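# Seat the blue-taped flask in a free shaker clamp

## Task

Put the glass flask with the blue tape into an empty clamp on the shaker, so that its base sits fully down in the clamp and the clamp's spring ring encircles its conical body. Do not grip it hard, lean hard on its rim, or rip the foil covering its opening. When finished, every other flask must still be seated. Do not bend any clamp legs or pry any spring ring loose. Do not strike any flask hard or let one drop more than a few centimetres. Any of these faults means failure.

## Robot and tools

Robot: two UR7e arms, left_arm and right_arm, each with a Robotiq 140 mm two-finger gripper. The left gripper's fingers are rigid. The right gripper's fingers have a hinge and can fold. If it grips with the outer quarter of the pads (near the tips) it behaves like a rigid gripper. A grip nearer the palm can wrap around the part and pull it in. That can hold a thin part loosely or not at all, or squeeze a wide one harder than asked. Pressing those fingertips into a surface folds them easily, and the next grip may then fail.

Frame: every pose, velocity and offset uses the scene frame. The origin is on the table surface, halfway between the arms. +x points out over the table, +y toward left_arm, +z up. Camera left/right does not match the arm names. Base roots: left_arm at (+0.007, +0.510, 0) m, right_arm at (-0.009, -0.362, 0) m, both almost unrotated. A gripper's fingers point along its own +z and open along its own y. end_effector_position is the point between the closed pads. Fingertips reach about 33 mm past it when the gap is 40 mm or less, and about 9 mm when fully open.

Row format, shared by execute_actions and move: 18 numbers, each in [-1, 1]. Numbers 1 to 9 are for left_arm: dx, dy, dz, rx, ry, rz, then gripper position, force_limit, speed. Numbers 10 to 18 are the same for right_arm. Both arms are always filled in. dx to rz are an offset, not a pose. They count from that arm's Hand target as it stood when the action or move began, along scene axes. 1.0 equals 0.6 m of travel or 180 degrees. rx, ry, rz form one rotation vector, turning about the Hand target's position. Offsets never chain between rows: each row counts from the same start. Sending the same offset in a new call moves the arm further. Six zeros hold the arm at its current Hand target.

The gripper numbers are absolute settings, not offsets. position: +1 means fully open (140 mm), about -0.8 means the pads touch, and -1 closes until blocked. force_limit sets squeeze, roughly 14 N at -1 up to 58 N at +1 with a slow close. speed sets finger speed, about 30 mm/s at -1 up to 250 mm/s at +1. A faster close squeezes much harder. Both start at +1. To leave a gripper unchanged, repeat the values last sent. For a gentle grip on glass, use a low force_limit and speed -1.

execute_actions(actions, cameras): actions is a list of actions. Each action is a list of up to 15 rows. Each row is one control step of 1/30 s, and the last row repeats to fill 15 steps, so one action lasts 0.5 s. An empty list returns state plus all images. cameras chooses the views: cam_head_left, cam_head_right, cam_left_wrist, cam_right_wrist, or "all".

move(target, speed, blend, stop_force, zero, blocking, cameras): drives each gripper in a straight line to the row's offsets, again counted from the Hand target. target may be one row or up to 15 rows, and all rows count from the same start. speed is in m/s, range 0.002 to 3.6, default 0.25; turning is capped at twice that in rad/s. blend is a corner radius in metres (0 means stop at each row). stop_force is in newtons, 3 to 120. It ends an arm's path when its wrist sensor feels that much resistance; use it slowly when approaching contact. Leave it out when lifting off something. zero (default true) re-zeroes before the move. blocking=false returns early and cannot be combined with stop_force. Moves do not avoid obstacles; steer around an arm's own base. The result adds a move: line giving the outcome (done, off_target, moving, held, fault) and which limits acted.

wait(seconds 0 to 10) lets time pass while arms hold. stop brakes a running move. zoom_image(camera, region [x0,y0,x1,y1] in pixels, at most 504 by 504) gives a closer view of the latest image. zero_wrist_force(arm) re-zeroes one wrist sensor. read_manual only gives licence text. finished_scene(scene) ends the scene for good; call it only once the flask is seated.

Results: each gripper's end_effector_position in metres and quaternion wxyz, velocities, and Hand target (the base for the next offsets). The gripper may settle short of it; resend the missing distance. object_status: 0 moving, 1 blocked while opening, 2 blocked while closing (a likely grip), 3 reached the setpoint or pads met. position_measured is in counts: 3 fully open, about 75 is 100 mm, 139 is 60 mm, 200 is 20 mm, 230 pads closed. Wrist force and torque are in the gripper's own axes. Wrist depth gives a 7x7 grid of distances in mm; glass may not show. Printed poses can be off by a few centimetres.

Avoid: a net outside force near 150 N or joint overload, which freezes the arm for 10 s. Stiff arms can fault even a little past a firm contact. Keep the arms from touching each other. Long stretched or straining holds overheat motors and brake the arm. Don't drop or fling parts, knock anything off the table, or slam into fixed things. Orientation commands are clipped to 32 degrees from the current one per step, so rotate gradually.

Each tool is called as a command line: name --argument value for each argument, lists and objects as JSON in quotes; but a table of rows of numbers goes row by row, as --pt "numbers of a row", without its own name.

## Session

execute_actions --actions '[]'

Scene clock: 0.00 s.
left_arm: end_effector_position=(+0.5564, +0.2686, +0.2651) position_measured=3 object_status=3 end_effector_quat_wxyz=(+0.099, +0.774, +0.220, +0.585) | right_arm: end_effector_position=(+0.5146, -0.5209, +0.1967) position_measured=3 object_status=3 end_effector_quat_wxyz=(+0.184, +0.525, -0.475, +0.682)
Joint positions: left_arm=[-1.196 -1.534 2.389 -3.143 -0.403 1.885] | right_arm=[-0.124 -0.859 2.26 -4.538 -2.481 3.617]
Joint velocities: within noise
Joint torques (N m): no reading
Wrist force (N): no reading
Wrist torque (N m): no reading
Wrist force, peak (N): no reading
Wrist depth (mm): cam_left_wrist=[1180 - - - 1073 - - / 510 569 1268 - - - - / - 524 569 1333 - - - / - 117 500 - - 127 - / - 106 - - - - 94 / - 318 339 - - 567 - / - 296 333 364 - - -] | cam_right_wrist=[- - - 1449 1475 1237 - / - - - 1689 - 1376 1183 / 894 - 1338 2040 - - - / - 117 1540 1883 - 133 329 / - 109 - - - 124 92 / - 1166 - - - - 94 / - - - 339 280 250 -]
Hand target: left_arm +0.5564, +0.2686, +0.2651; +0.099, +0.774, +0.220, +0.585 | right_arm +0.5146, -0.5209, +0.1967; +0.184, +0.525, -0.475, +0.682
Tool commands: left_gripper/position=+1.0 left_gripper/force_limit=+1.0 left_gripper/speed=+1.0 right_gripper/position=+1.0 right_gripper/force_limit=+1.0 right_gripper/speed=+1.0

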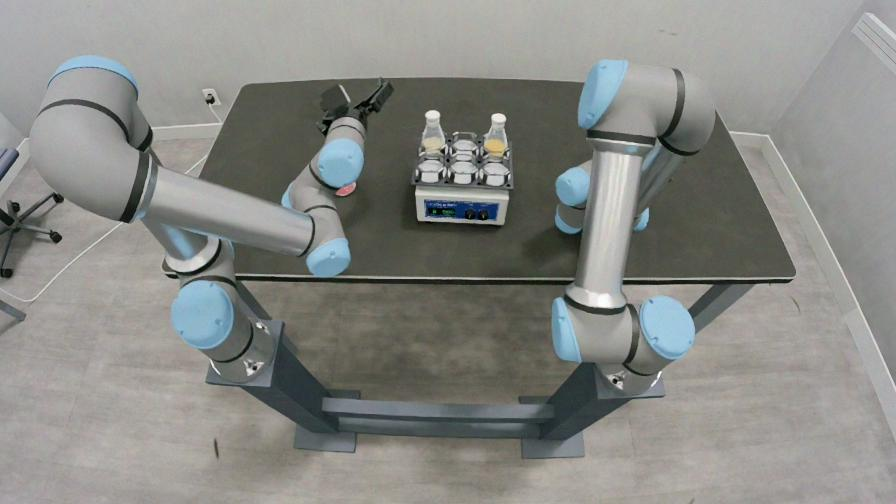

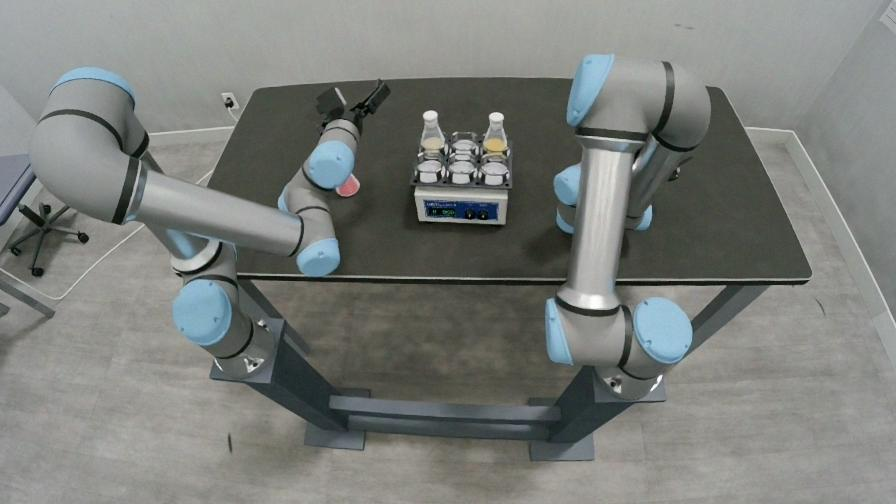

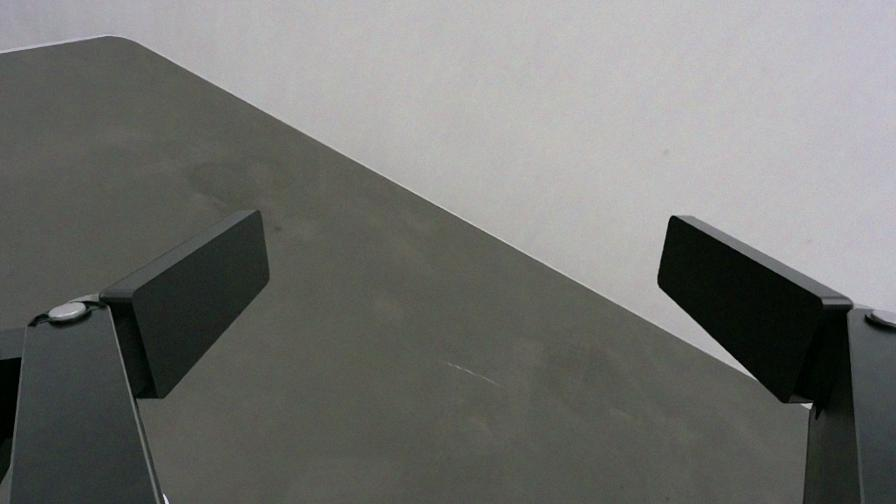

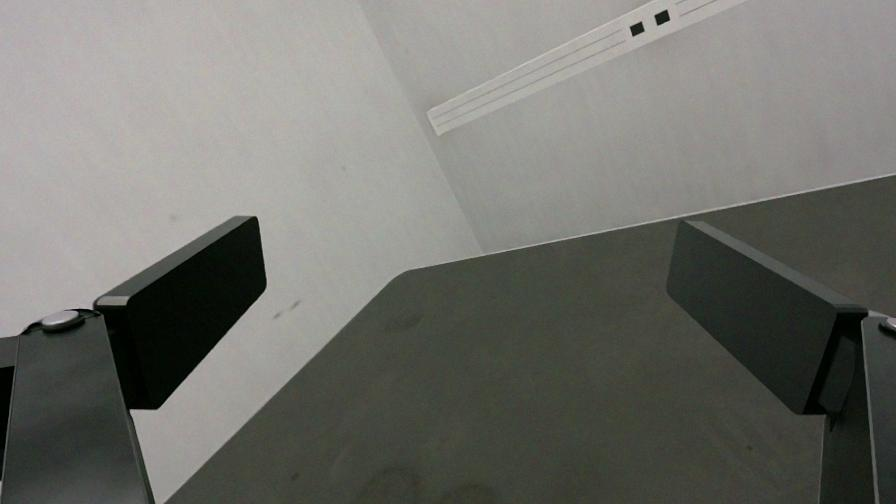

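zoom_image --camera "cam_head_left" --region '[390, 90, 540, 240]'

zoom_image --camera "cam_head_right" --region '[280, 80, 430, 230]'

zoom_image --camera "cam_head_right" --region '[390, 90, 540, 240]'

Scaled by 3.360 from the camera's 896x504 image, which has a finer 1280x720 frame.

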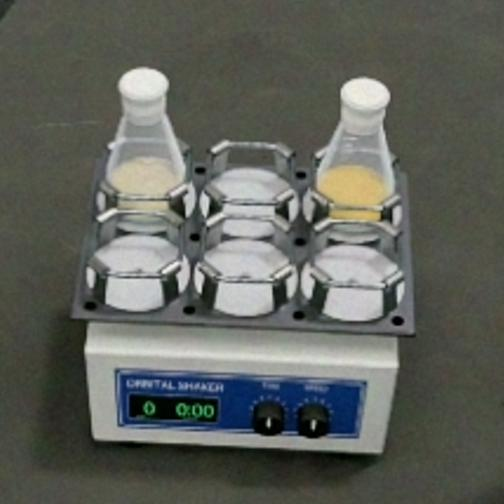

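Scaled by 3.360 from the camera's 896x504 image, which has a finer 1280x720 frame.

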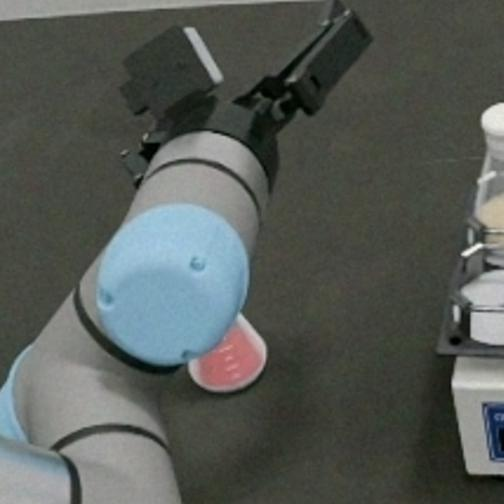

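Scaled by 3.360 from the camera's 896x504 image, which has a finer 1280x720 frame.

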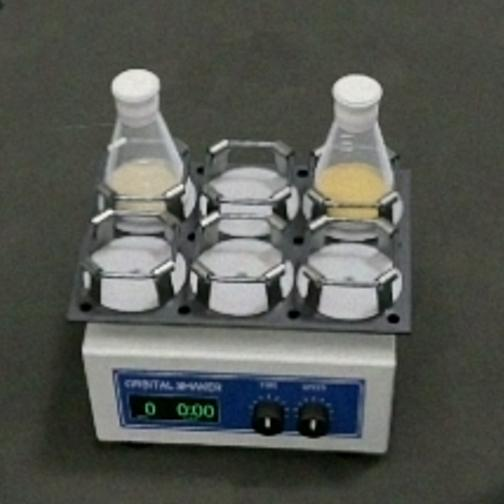

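move --target '[0,0,0.4,0,0,0,1,1,1,0,0,0,0,0,0,1,1,1]' --cameras '["all"]'

Scene clock: 5.30 s.
left_arm: end_effector_position=(+0.5564, +0.2686, +0.5050) position_measured=3 object_status=3 end_effector_quat_wxyz=(+0.099, +0.774, +0.220, +0.585) | right_arm: end_effector_position=(+0.5146, -0.5209, +0.1967) position_measured=3 object_status=3 end_effector_quat_wxyz=(+0.184, +0.525, -0.475, +0.682)
Joint positions: left_arm=[-1.196 -1.85 1.951 -2.39 -0.403 1.885] | right_arm=[-0.124 -0.859 2.26 -4.538 -2.481 3.617]
Joint torques (N m): left_arm=[11.96 -18.75 -28.82 -2.15 0.42 1.45] | right_arm=[-0.86 -37.55 -4.06 -1.8 0.21 -0.17]
Wrist force (N): left_arm=[0.1 -0.1 0.1] | right_arm=[0.1 0.1 0.1]
Wrist torque (N m): left_arm=[0.00 -0.04 -0.07] | right_arm=[0.00 -0.04 0.00]
Wrist force, peak (N): left_arm=[3.4 1.1 -0.9] | right_arm=[0.5 0.1 -0.4]
Wrist depth (mm): cam_left_wrist=[- - - - - - - / 1420 1289 1235 - - 909 - / 1571 - 1371 1310 - - 960 / - 117 728 - - 128 - / - 106 - 780 - - 94 / - 549 594 - - - - / - - 538 684 - 824 -] | cam_right_wrist=[- - - - 1399 1218 1134 / - - 1521 1749 - - 1200 / - 1206 1345 1737 - - 1309 / - 117 1282 1975 - 133 - / - 109 1275 - - 116 92 / - - - - - - 94 / - - 422 332 274 251 -]
Hand target: left_arm +0.5564, +0.2686, +0.5051; +0.099, +0.774, +0.220, +0.585 | right_arm +0.5146, -0.5209, +0.1967; +0.184, +0.525, -0.475, +0.682
Off the commanded pose: left_arm 0.000 m, 0 deg | right_arm 0.000 m, 0 deg.
move: done
camera_calibration:
cam_left_wrist: T_world_to_cam=[[0.231278, -0.869736, 0.435971, -0.107596], [-0.546593, -0.486871, -0.681317, 0.775977], [0.804827, -0.0807251, -0.587994, 0.016921], [0, 0, 0, 1]] pos_world=[0.43541, 0.285587, 0.585544]

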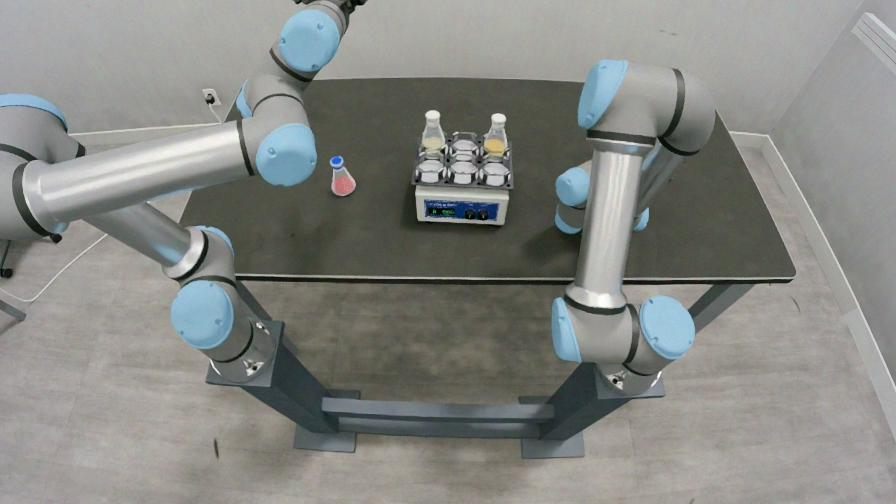

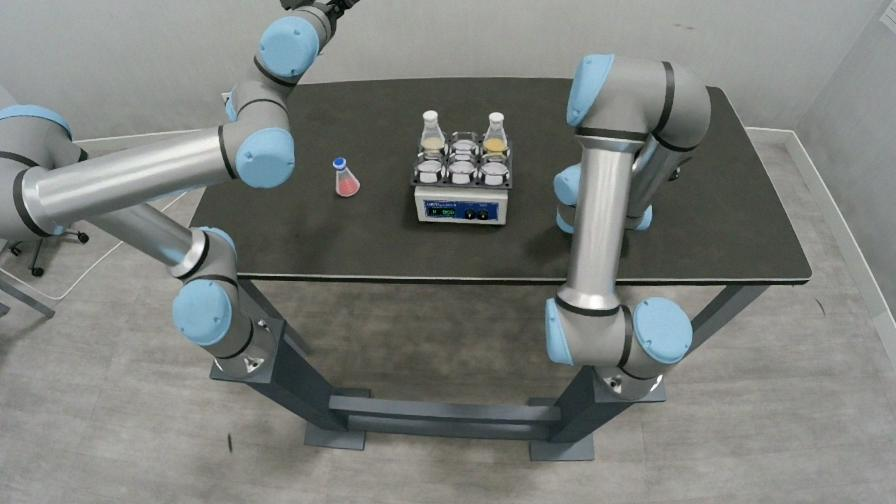

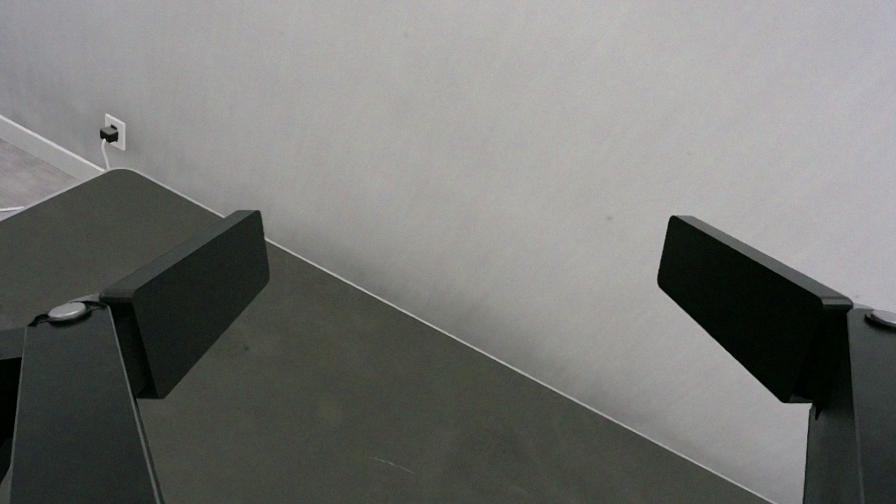

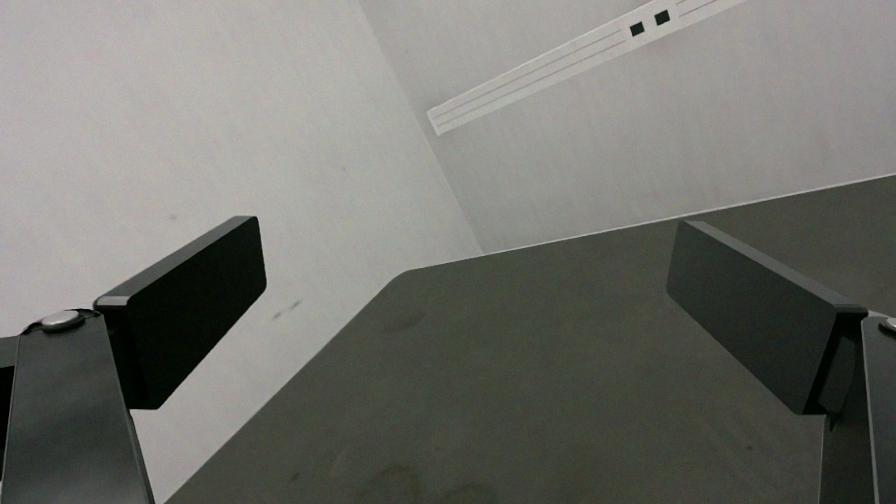

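zoom_image --camera "cam_head_left" --region '[300, 130, 400, 230]'

zoom_image --camera "cam_head_right" --region '[300, 130, 400, 230]'

zoom_image --camera "cam_head_left" --region '[405, 100, 525, 220]'

zoom_image --camera "cam_head_right" --region '[405, 100, 525, 220]'

Scaled by 5.040 from the camera's 896x504 image, which has a finer 1280x720 frame.

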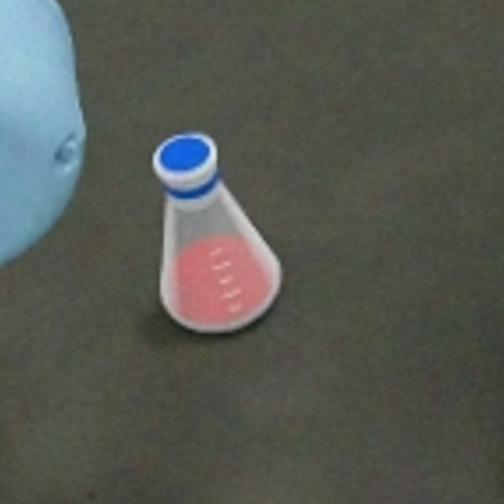

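Scaled by 5.040 from the camera's 896x504 image, which has a finer 1280x720 frame.

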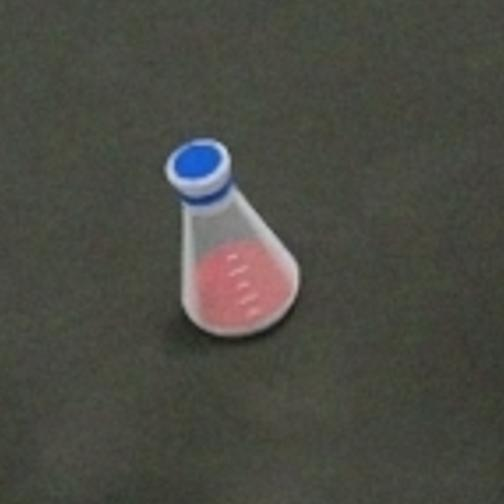

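Scaled by 4.200 from the camera's 896x504 image, which has a finer 1280x720 frame.

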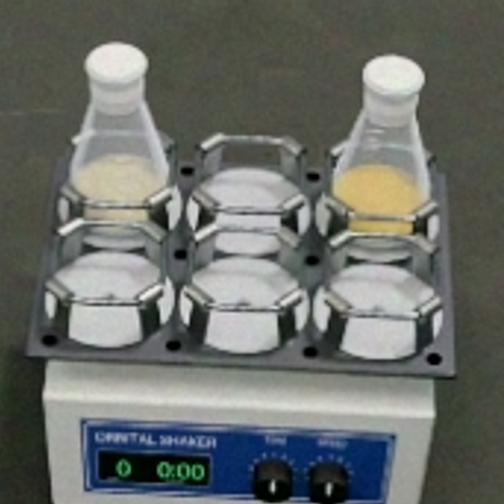

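Scaled by 4.200 from the camera's 896x504 image, which has a finer 1280x720 frame.

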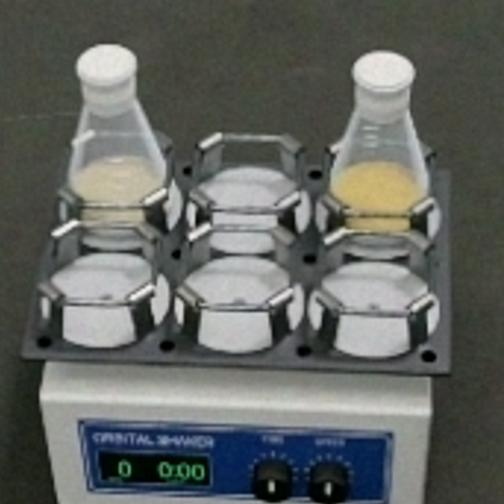

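move --target '[-0.06,0.119,-0.14,0.0682,0.4032,-0.1516,1,1,1,0,0,0,0,0,0,1,1,1]' --cameras '["all"]'

Scene clock: 16.10 s.
left_arm: end_effector_position=(+0.5205, +0.3401, +0.4211) position_measured=3 object_status=3 end_effector_quat_wxyz=(+0.000, +1.000, +0.000, +0.001) end_effector_velocity=(+0.000, +0.000, +0.000) end_effector_angular_velocity=(+0.002, +0.003, -0.002) | right_arm: end_effector_position=(+0.5146, -0.5209, +0.1967) position_measured=3 object_status=3 end_effector_quat_wxyz=(+0.184, +0.525, -0.475, +0.682)
Joint positions: left_arm=[-0.576 -1.427 1.037 -1.182 -1.57 2.572] | right_arm=[-0.124 -0.859 2.26 -4.538 -2.481 3.617]
Joint velocities: left_arm=[0 0.002 -0.004 0.005 0 0.002] | right_arm=[within noise]
Joint torques (N m): left_arm=[-14.41 -23.19 -28.65 -1.84 -0.8 0.88] | right_arm=[0 -38.03 -4.1 -1.92 0.19 -0.08]
Wrist force (N): left_arm=[0.5 -0.7 1.2] | right_arm=[0.3 0.0 -0.3]
Wrist torque (N m): left_arm=[0.19 -0.08 -0.42] | right_arm=[0.01 -0.06 0.00]
Wrist force, peak (N): left_arm=[1.1 -0.9 1.8] | right_arm=[0.4 -0.1 -0.6]
Wrist depth (mm): cam_left_wrist=[486 472 - 491 - - 494 / 517 - - 507 511 - - / 1355 - 537 - - 439 371 / 1355 116 - - - 128 424 / - 106 - - 624 127 94 / - 1530 1540 1540 1560 1614 - / - 510 619 1719 1694 1670 -] | cam_right_wrist=[- - - 1475 1331 1218 - / - - - 2129 - 1415 - / - 1150 - - 1540 - 1160 / 987 117 - 1677 - 133 - / - 109 662 - - 123 92 / - 1069 548 - 351 302 94 / - - 396 - 291 256 -]
Hand target: left_arm +0.5204, +0.3400, +0.4211; +0.000, +1.000, +0.000, +0.000 | right_arm +0.5146, -0.5209, +0.1967; +0.184, +0.525, -0.475, +0.682
Off the commanded pose: left_arm 0.000 m, 0 deg | right_arm 0.000 m, 0 deg.
move: done
camera_calibration:
cam_left_wrist: T_world_to_cam=[[0.0300733, -0.999548, -0.0000043525, 0.33205], [-0.929527, -0.0279682, 0.367692, 0.335537], [-0.367526, -0.0110536, -0.929948, 0.73276], [0, 0, 0, 1]] pos_world=[0.571213, 0.349383, 0.558055]

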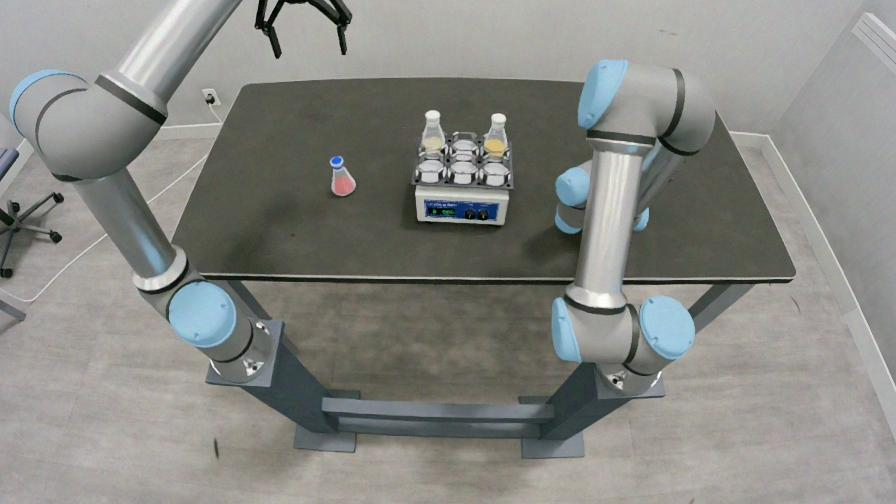

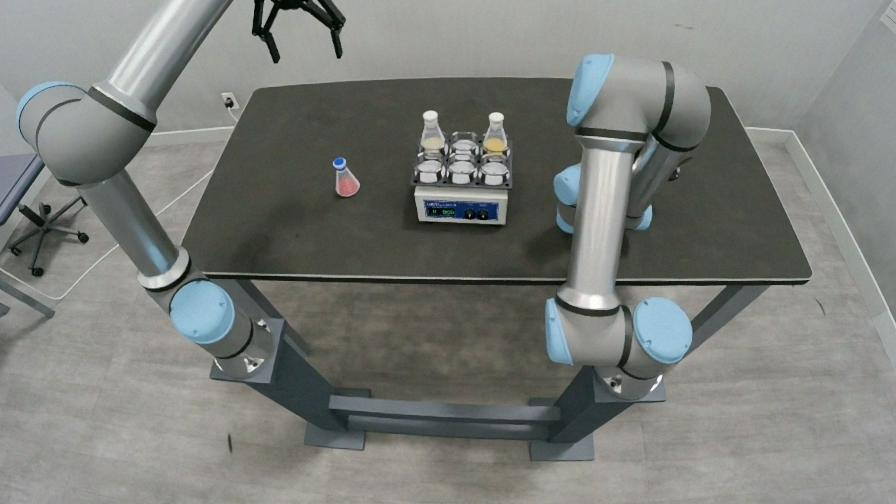

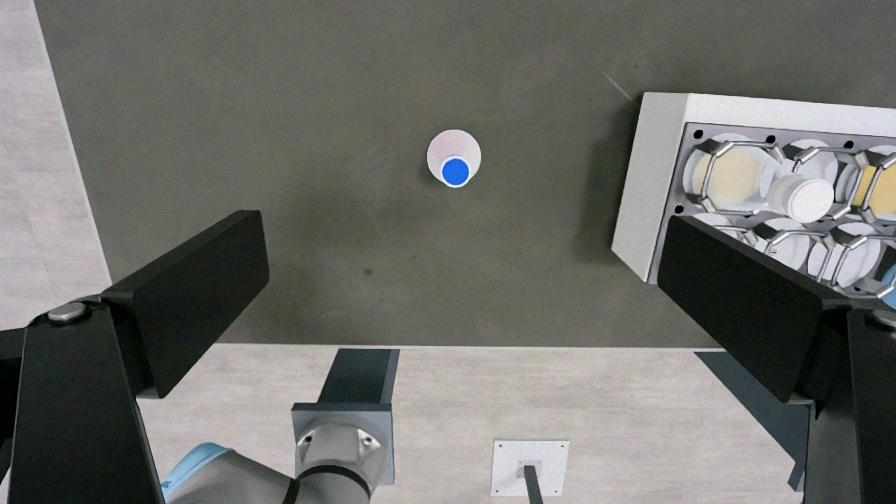

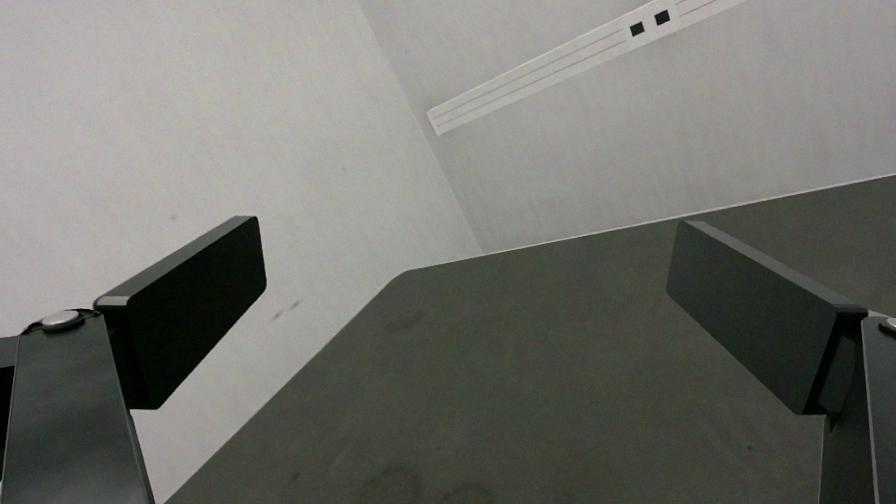

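zoom_image --camera "cam_left_wrist" --region '[415, 115, 495, 195]'

zoom_image --camera "cam_left_wrist" --region '[650, 90, 896, 310]'

Scaled by 6.300 from the camera's 896x504 image, which has a finer 1280x720 frame.

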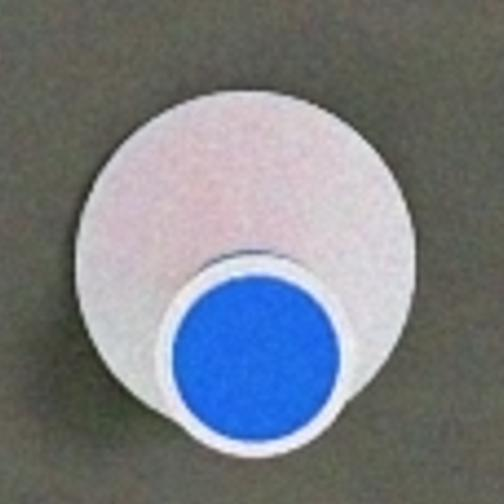

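Scaled by 2.049 from the camera's 896x504 image, which has a finer 1280x720 frame.

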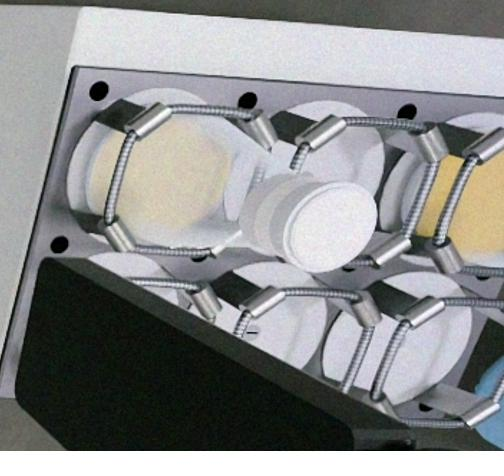

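move --pt "-0.067 0.217 -0.1 -0.281 -0.281 -0.441 1 1 1 0 0 0 0 0 0 1 1 1" --pt "-0.067 0.217 -0.417 -0.281 -0.281 -0.441 1 1 1 0 0 0 0 0 0 1 1 1" --blend '[0.03,0]' --speed 0.4 --cameras '["cam_left_wrist"]'

zoom_image --camera "cam_left_wrist" --region '[350, 50, 550, 300]'

Scene clock: 30.90 s.
left_arm: end_effector_position=(+0.4803, +0.4702, +0.1710) position_measured=3 object_status=3 end_effector_quat_wxyz=(+0.381, +0.596, -0.596, +0.380) | right_arm: end_effector_position=(+0.5146, -0.5209, +0.1967) position_measured=3 object_status=3 end_effector_quat_wxyz=(+0.184, +0.525, -0.475, +0.682)
Joint positions: left_arm=[0.213 -1.317 1.941 -1.753 -2.657 5.204] | right_arm=[-0.124 -0.859 2.26 -4.538 -2.481 3.617]
Joint torques (N m): left_arm=[-15.13 -25.42 -10.98 -3.99 -0.63 1.01] | right_arm=[-0.34 -37.28 -5.29 -1.67 0.52 0.19]
Wrist force (N): left_arm=[0.5 -0.1 0.9] | right_arm=[0.1 -0.1 -0.3]
Wrist torque (N m): left_arm=[0.09 -0.10 -0.24] | right_arm=[-0.03 -0.03 0.00]
Wrist force, peak (N): left_arm=[-3.6 -0.2 2.7] | right_arm=[0.4 -0.2 -0.4]
Wrist depth (mm): cam_left_wrist=[- 751 - 435 - 765 - / - 504 534 465 522 2081 2196 / - - 447 283 467 1706 1757 / 371 116 383 - - 128 1438 / - 106 - - - - 94 / - 276 - 282 282 - - / - - - 260 - - -] | cam_right_wrist=[995 - 2186 1493 1275 1200 1123 / - 1212 - 1521 - - 1144 / 931 - - - - - 1183 / - 117 - - 1855 133 346 / - 109 - 589 465 116 92 / - 1144 - 391 354 - 94 / - - - 348 287 266 -]
Hand target: left_arm +0.4802, +0.4702, +0.1709; +0.381, +0.596, -0.596, +0.380 | right_arm +0.5146, -0.5209, +0.1967; +0.184, +0.525, -0.475, +0.682
Off the commanded pose: left_arm 0.000 m, 0 deg | right_arm 0.000 m, 0 deg.
move: done
camera_calibration:
cam_left_wrist: T_world_to_cam=[[-0.999586, -0.0116941, 0.026286, 0.488761], [-0.0265701, 0.725626, -0.687576, -0.213831], [-0.0110332, -0.68799, -0.725636, 0.599097], [0, 0, 0, 1]] pos_world=[0.489487, 0.57305, 0.274854]
Images, in order (width x height): cam_left_wrist 896x504.

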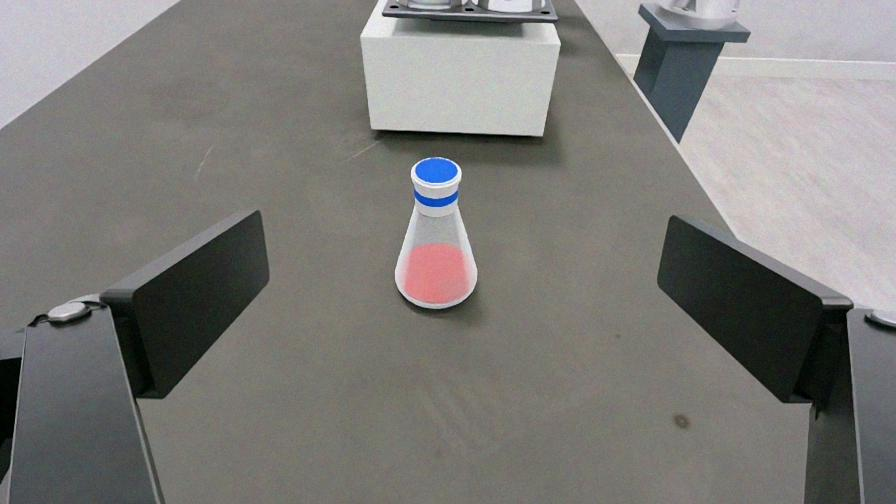

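Scaled by 2.016 from the camera's 896x504 image, which has a finer 1280x720 frame.

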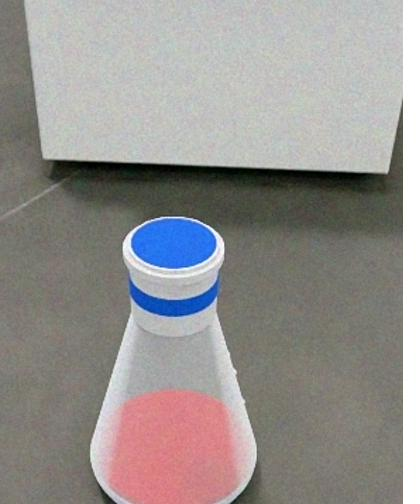

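move --target '[-0.1287,-0.052,-0.093,-0.0525,-0.0191,0.2216,1,1,1,0,0,0,0,0,0,1,1,1]' --cameras '["cam_left_wrist","cam_head_left"]'

zoom_image --camera "cam_left_wrist" --region '[350, 50, 550, 300]'

Scene clock: 48.70 s.
left_arm: end_effector_position=(+0.4030, +0.4389, +0.1152) position_measured=3 object_status=3 end_effector_quat_wxyz=(+0.257, +0.719, -0.336, +0.551) end_effector_velocity=(+0.001, +0.001, +0.000) end_effector_angular_velocity=(+0.000, -0.003, +0.002) | right_arm: end_effector_position=(+0.5146, -0.5209, +0.1967) position_measured=3 object_status=3 end_effector_quat_wxyz=(+0.184, +0.525, -0.475, +0.682)
Joint positions: left_arm=[0.117 -0.866 2.691 -4.505 -2.518 3.525] | right_arm=[-0.124 -0.859 2.26 -4.538 -2.481 3.617]
Joint velocities: left_arm=[0 0.003 -0.002 -0.005 0.002 -0.002] | right_arm=[within noise]
Joint torques (N m): left_arm=[10.89 -20.65 9.57 -4.6 0.33 -1.71] | right_arm=[-0.01 -37.59 -4.27 -1.71 0.52 0.2]
Wrist force (N): left_arm=[0.3 -0.2 0.7] | right_arm=[0.1 0.0 -0.4]
Wrist torque (N m): left_arm=[0.00 -0.12 -0.23] | right_arm=[-0.01 -0.04 0.00]
Wrist force, peak (N): left_arm=[1.7 -1.6 0.6] | right_arm=[0.6 0.1 -0.3]
Wrist depth (mm): cam_left_wrist=[- 1040 1520 1520 411 381 528 / 960 - - 613 - - - / - - 447 406 - - - / - 117 - 376 347 128 348 / - 107 - 259 - - 94 / - 215 229 - 234 - - / - - - - 200 200 -] | cam_right_wrist=[1024 - - 1677 1399 1183 - / 938 - - 1643 1550 1353 1224 / - - - - - 1324 1331 / - 117 - - - 133 344 / - 109 - - - 116 92 / - - 558 - - - 94 / - - 421 351 291 264 -]
Hand target: left_arm +0.4030, +0.4390, +0.1151; +0.257, +0.719, -0.336, +0.551 | right_arm +0.5146, -0.5209, +0.1967; +0.184, +0.525, -0.475, +0.682
Off the commanded pose: left_arm 0.000 m, 0 deg | right_arm 0.000 m, 0 deg.
move: done
camera_calibration:
cam_left_wrist: T_world_to_cam=[[-0.761586, -0.647467, 0.0277992, 0.595614], [-0.403927, 0.440702, -0.801639, 0.058685], [0.506784, -0.621746, -0.597162, 0.283518], [0, 0, 0, 1]] pos_world=[0.333633, 0.536054, 0.199792]
Images, in order (width x height): cam_head_left 896x504, cam_left_wrist 896x504.

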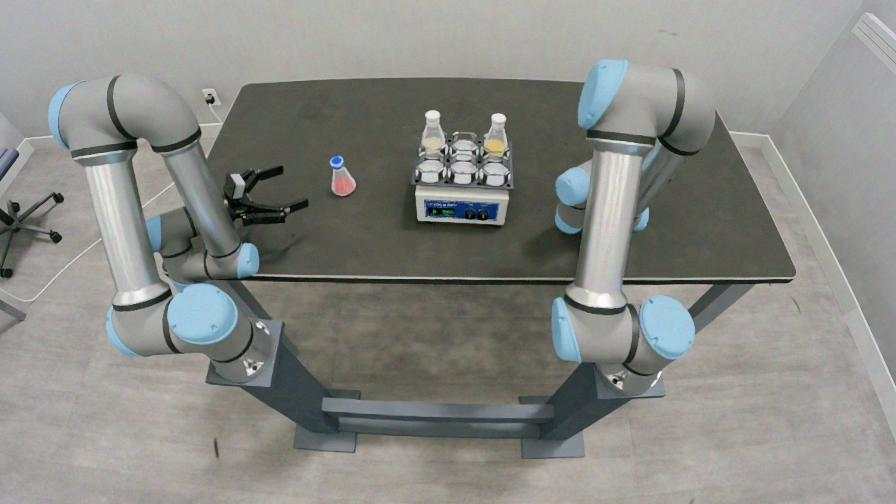

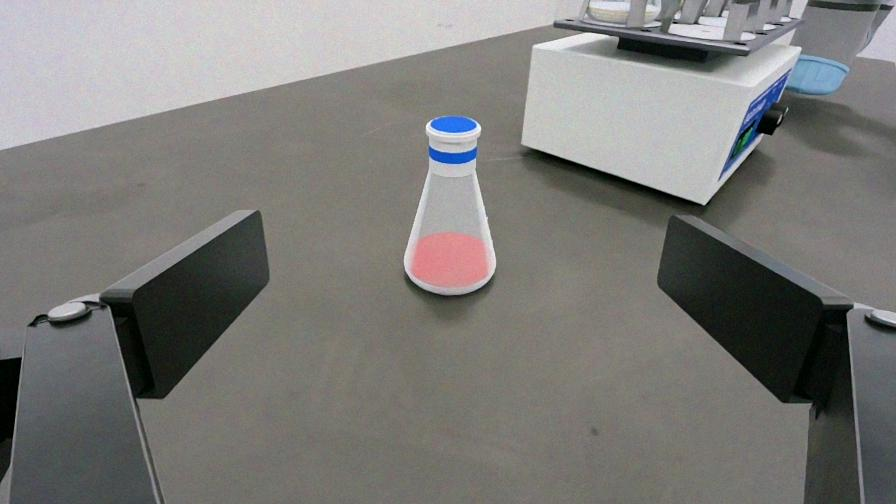

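Scaled by 2.016 from the camera's 896x504 image, which has a finer 1280x720 frame.

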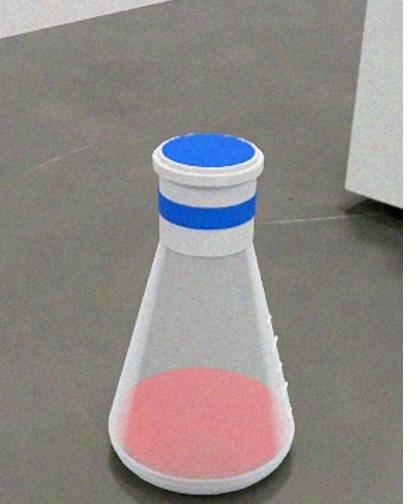

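move --target '[0.0823,-0.09,-0.025,0,0,0,1,1,1,0,0,0,0,0,0,1,1,1]' --speed 0.15 --cameras '["cam_left_wrist","cam_head_left"]'

zoom_image --camera "cam_left_wrist" --region '[300, 50, 600, 350]'

Scene clock: 55.20 s.
left_arm: end_effector_position=(+0.4523, +0.3851, +0.1001) position_measured=3 object_status=3 end_effector_quat_wxyz=(+0.257, +0.719, -0.336, +0.551) | right_arm: end_effector_position=(+0.5146, -0.5209, +0.1967) position_measured=3 object_status=3 end_effector_quat_wxyz=(+0.184, +0.525, -0.475, +0.682)
Joint positions: left_arm=[-0.119 -0.806 2.609 -4.588 -2.301 3.385] | right_arm=[-0.124 -0.859 2.26 -4.538 -2.481 3.617]
Joint torques (N m): left_arm=[-12.97 -34.64 -2.34 -1.84 0.59 -0.93] | right_arm=[-0.57 -38.88 -5.74 -1.63 0.47 -0.04]
Wrist force (N): left_arm=[0.3 -0.4 1.0] | right_arm=[0.2 -0.1 -0.2]
Wrist torque (N m): left_arm=[-0.02 -0.11 -0.23] | right_arm=[-0.03 -0.05 0.00]
Wrist force, peak (N): left_arm=[0.5 -0.1 3.3] | right_arm=[0.5 0.0 -0.3]
Wrist depth (mm): cam_left_wrist=[923 - 1340 1501 - 311 370 / - - - 565 - 326 - / - - - 183 - - 401 / - 117 - - - 127 317 / - 106 231 233 260 - 94 / - - 213 219 - - - / - - 184 184 184 - -] | cam_right_wrist=[1008 1230 - - 1383 1118 1113 / 1051 1134 1368 1749 1540 1391 - / 949 - 1475 1827 1502 1521 414 / - 122 - 1774 1762 133 355 / - 109 - - - 124 92 / - - - - - - 94 / - - - 344 291 256 -]
Hand target: left_arm +0.4524, +0.3850, +0.1001; +0.257, +0.719, -0.336, +0.551 | right_arm +0.5146, -0.5209, +0.1967; +0.184, +0.525, -0.475, +0.682
Off the commanded pose: left_arm 0.000 m, 0 deg | right_arm 0.000 m, 0 deg.
move: done
camera_calibration:
cam_left_wrist: T_world_to_cam=[[-0.76137, -0.647711, 0.0280238, 0.598671], [-0.404297, 0.440564, -0.801528, 0.0905158], [0.506813, -0.62159, -0.5973, 0.216004], [0, 0, 0, 1]] pos_world=[0.382932, 0.482153, 0.184793]
Images, in order (width x height): cam_head_left 896x504, cam_left_wrist 896x504.

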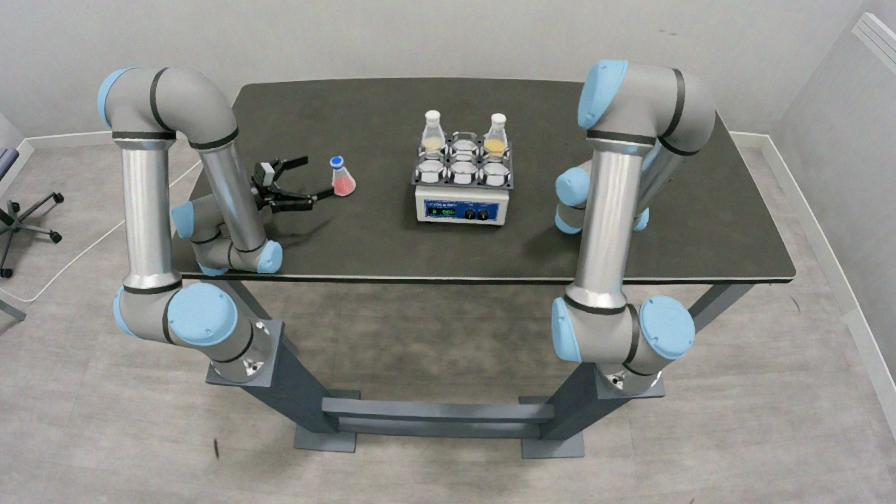

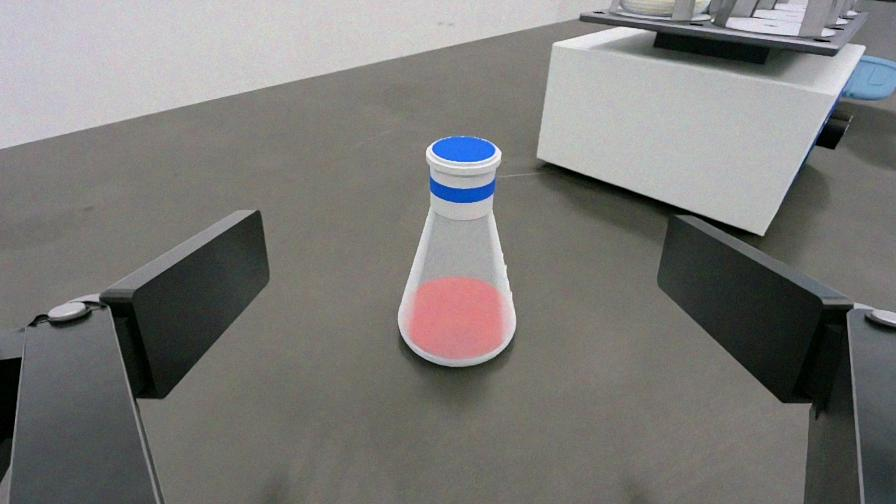

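Scaled by 1.680 from the camera's 896x504 image, which has a finer 1280x720 frame.

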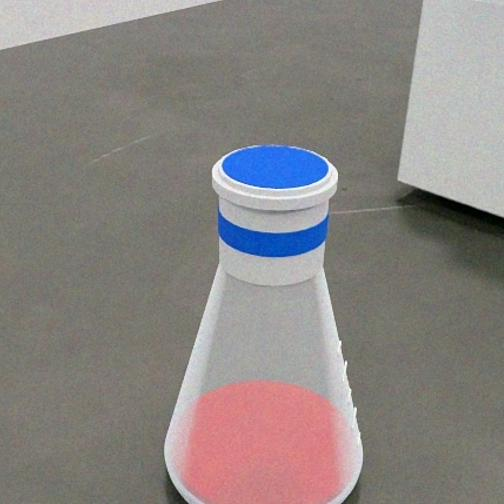

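move --target '[0.0597,-0.0807,-0.0235,0,0,0,1,-1,-1,0,0,0,0,0,0,1,1,1]' --speed 0.1 --cameras '["cam_left_wrist","cam_head_left"]'

zoom_image --camera "cam_left_wrist" --region '[250, 100, 670, 500]'

Scene clock: 61.77 s.
left_arm: end_effector_position=(+0.4881, +0.3366, +0.0860) position_measured=3 object_status=3 end_effector_quat_wxyz=(+0.258, +0.719, -0.336, +0.551) | right_arm: end_effector_position=(+0.5146, -0.5209, +0.1967) position_measured=3 object_status=3 end_effector_quat_wxyz=(+0.184, +0.525, -0.475, +0.682)
Joint positions: left_arm=[-0.282 -0.765 2.53 -4.592 -2.147 3.317] | right_arm=[-0.124 -0.859 2.26 -4.538 -2.481 3.617]
Joint torques (N m): left_arm=[-1.37 -37.92 0.65 -4.77 0.41 0.93] | right_arm=[0.47 -39.16 -4.65 -1.76 0.37 0.29]
Wrist force (N): left_arm=[0.5 -0.1 0.9] | right_arm=[-0.1 0.1 -0.1]
Wrist torque (N m): left_arm=[0.06 -0.12 -0.21] | right_arm=[0.02 0.01 0.00]
Wrist force, peak (N): left_arm=[0.4 0.0 2.6] | right_arm=[0.4 -0.5 -0.2]
Wrist depth (mm): cam_left_wrist=[- - - - - - 258 / 821 - - 493 322 - 236 / - - - 130 322 277 254 / - 117 - 130 293 128 - / - 106 - 206 236 127 94 / - - - 175 186 - - / - - 174 167 177 - -] | cam_right_wrist=[- 1177 - - 1424 1166 1113 / - 1083 1550 1774 1376 1275 1172 / 987 1183 - - 1712 1383 1200 / 956 122 1502 - - 133 323 / - 109 - - - 116 92 / - - 495 402 - 284 95 / - - 403 334 273 256 -]
Hand target: left_arm +0.4882, +0.3366, +0.0860; +0.257, +0.719, -0.336, +0.551 | right_arm +0.5146, -0.5209, +0.1967; +0.184, +0.525, -0.475, +0.682
Off the commanded pose: left_arm 0.000 m, 0 deg | right_arm 0.000 m, 0 deg.
move: done
camera_calibration:
cam_left_wrist: T_world_to_cam=[[-0.76148, -0.647577, 0.0281504, 0.59494], [-0.404355, 0.440638, -0.801458, 0.114992], [0.506602, -0.621677, -0.597388, 0.159494], [0, 0, 0, 1]] pos_world=[0.418733, 0.433753, 0.170693]
Images, in order (width x height): cam_head_left 896x504, cam_left_wrist 896x504.

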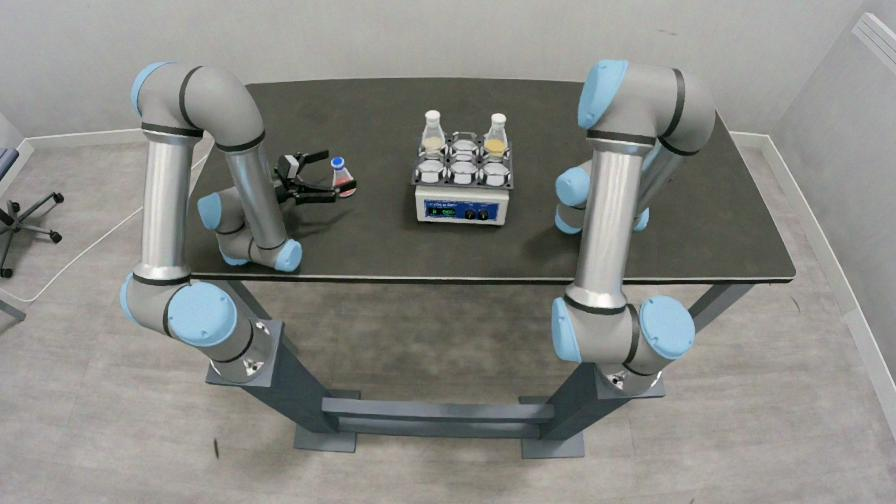

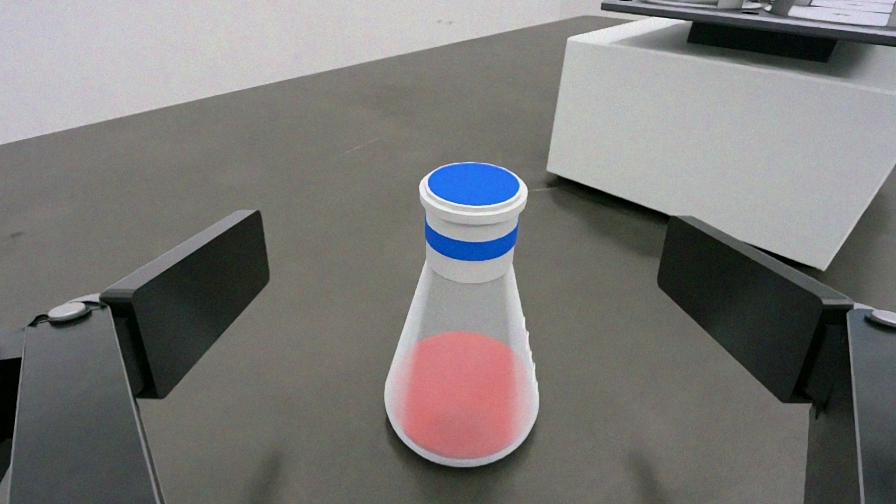

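Scaled by 1.200 from the camera's 896x504 image, which has a finer 1280x720 frame.

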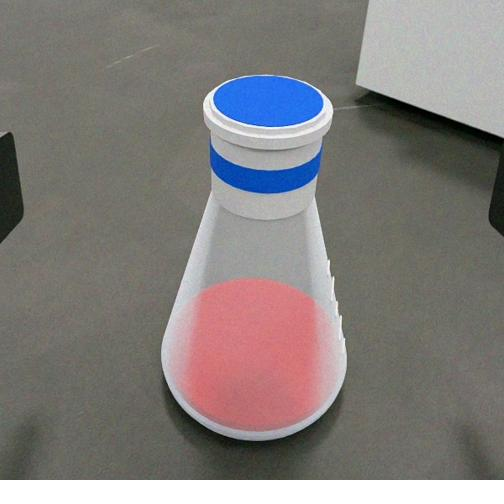

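move --target '[-0.0033,-0.0028,0.0033,0,0,0,-0.08,-1,-1,0,0,0,0,0,0,1,1,1]' --speed 0.05 --cameras '["cam_left_wrist","cam_head_left"]'

zoom_image --camera "cam_left_wrist" --region '[250, 100, 670, 500]'

Scene clock: 72.20 s.
left_arm: end_effector_position=(+0.4862, +0.3349, +0.0880) position_measured=139 object_status=0 end_effector_quat_wxyz=(+0.257, +0.719, -0.336, +0.551) | right_arm: end_effector_position=(+0.5146, -0.5209, +0.1967) position_measured=3 object_status=3 end_effector_quat_wxyz=(+0.184, +0.525, -0.475, +0.682)
Joint positions: left_arm=[-0.29 -0.771 2.538 -4.595 -2.139 3.314] | right_arm=[-0.124 -0.859 2.26 -4.538 -2.481 3.617]
Joint torques (N m): left_arm=[11.58 -25.61 -4.73 -2.77 -2.05 0.75] | right_arm=[-0.97 -39.21 -5.01 -1.7 0.4 0.04]
Wrist force (N): left_arm=[0.3 -0.1 1.0] | right_arm=[-0.1 0.0 0.1]
Wrist torque (N m): left_arm=[0.03 -0.15 -0.12] | right_arm=[-0.01 0.00 0.00]
Wrist force, peak (N): left_arm=[0.5 -0.2 1.0] | right_arm=[0.5 -0.2 -0.3]
Wrist depth (mm): cam_left_wrist=[- 1031 - - - - 261 / - 976 526 589 - - - / 388 371 393 128 - - - / - 301 118 131 141 - 270 / - - 111 228 121 92 - / - - - 183 - - - / - - - 166 - - -] | cam_right_wrist=[- - - - 1360 1331 1189 / - 1160 1376 1677 - - - / - - 1466 1913 1666 1407 - / - 117 - - - 143 331 / - 109 1262 - - 123 92 / - 1051 - - - 306 95 / - 917 - 333 299 246 -]
Hand target: left_arm +0.4862, +0.3349, +0.0880; +0.257, +0.719, -0.336, +0.551 | right_arm +0.5146, -0.5209, +0.1967; +0.184, +0.525, -0.475, +0.682
Off the commanded pose: left_arm 0.000 m, 0 deg | right_arm 0.000 m, 0 deg.
move: done
camera_calibration:
cam_left_wrist: T_world_to_cam=[[-0.761376, -0.647706, 0.0280134, 0.592371], [-0.404287, 0.440572, -0.801529, 0.116588], [0.506813, -0.62159, -0.5973, 0.160454], [0, 0, 0, 1]] pos_world=[0.416832, 0.432053, 0.172693]
Images, in order (width x height): cam_head_left 896x504, cam_left_wrist 896x504.

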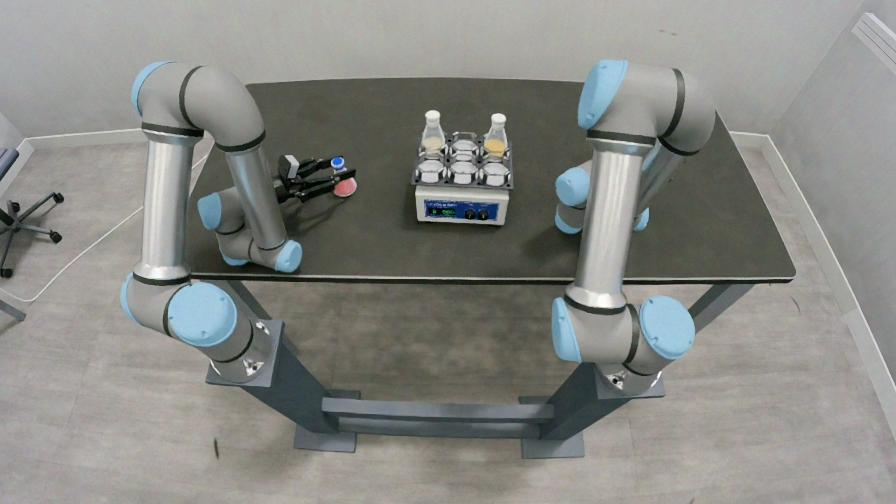

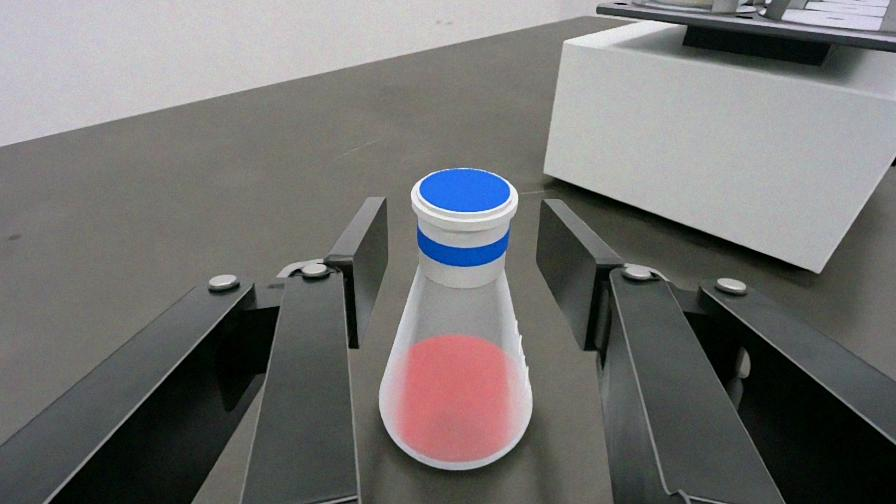

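Scaled by 1.200 from the camera's 896x504 image, which has a finer 1280x720 frame.

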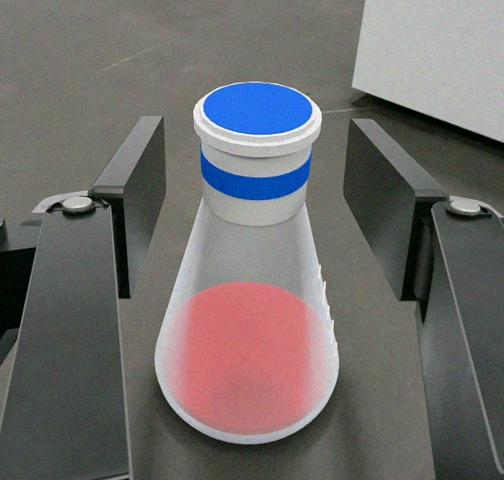

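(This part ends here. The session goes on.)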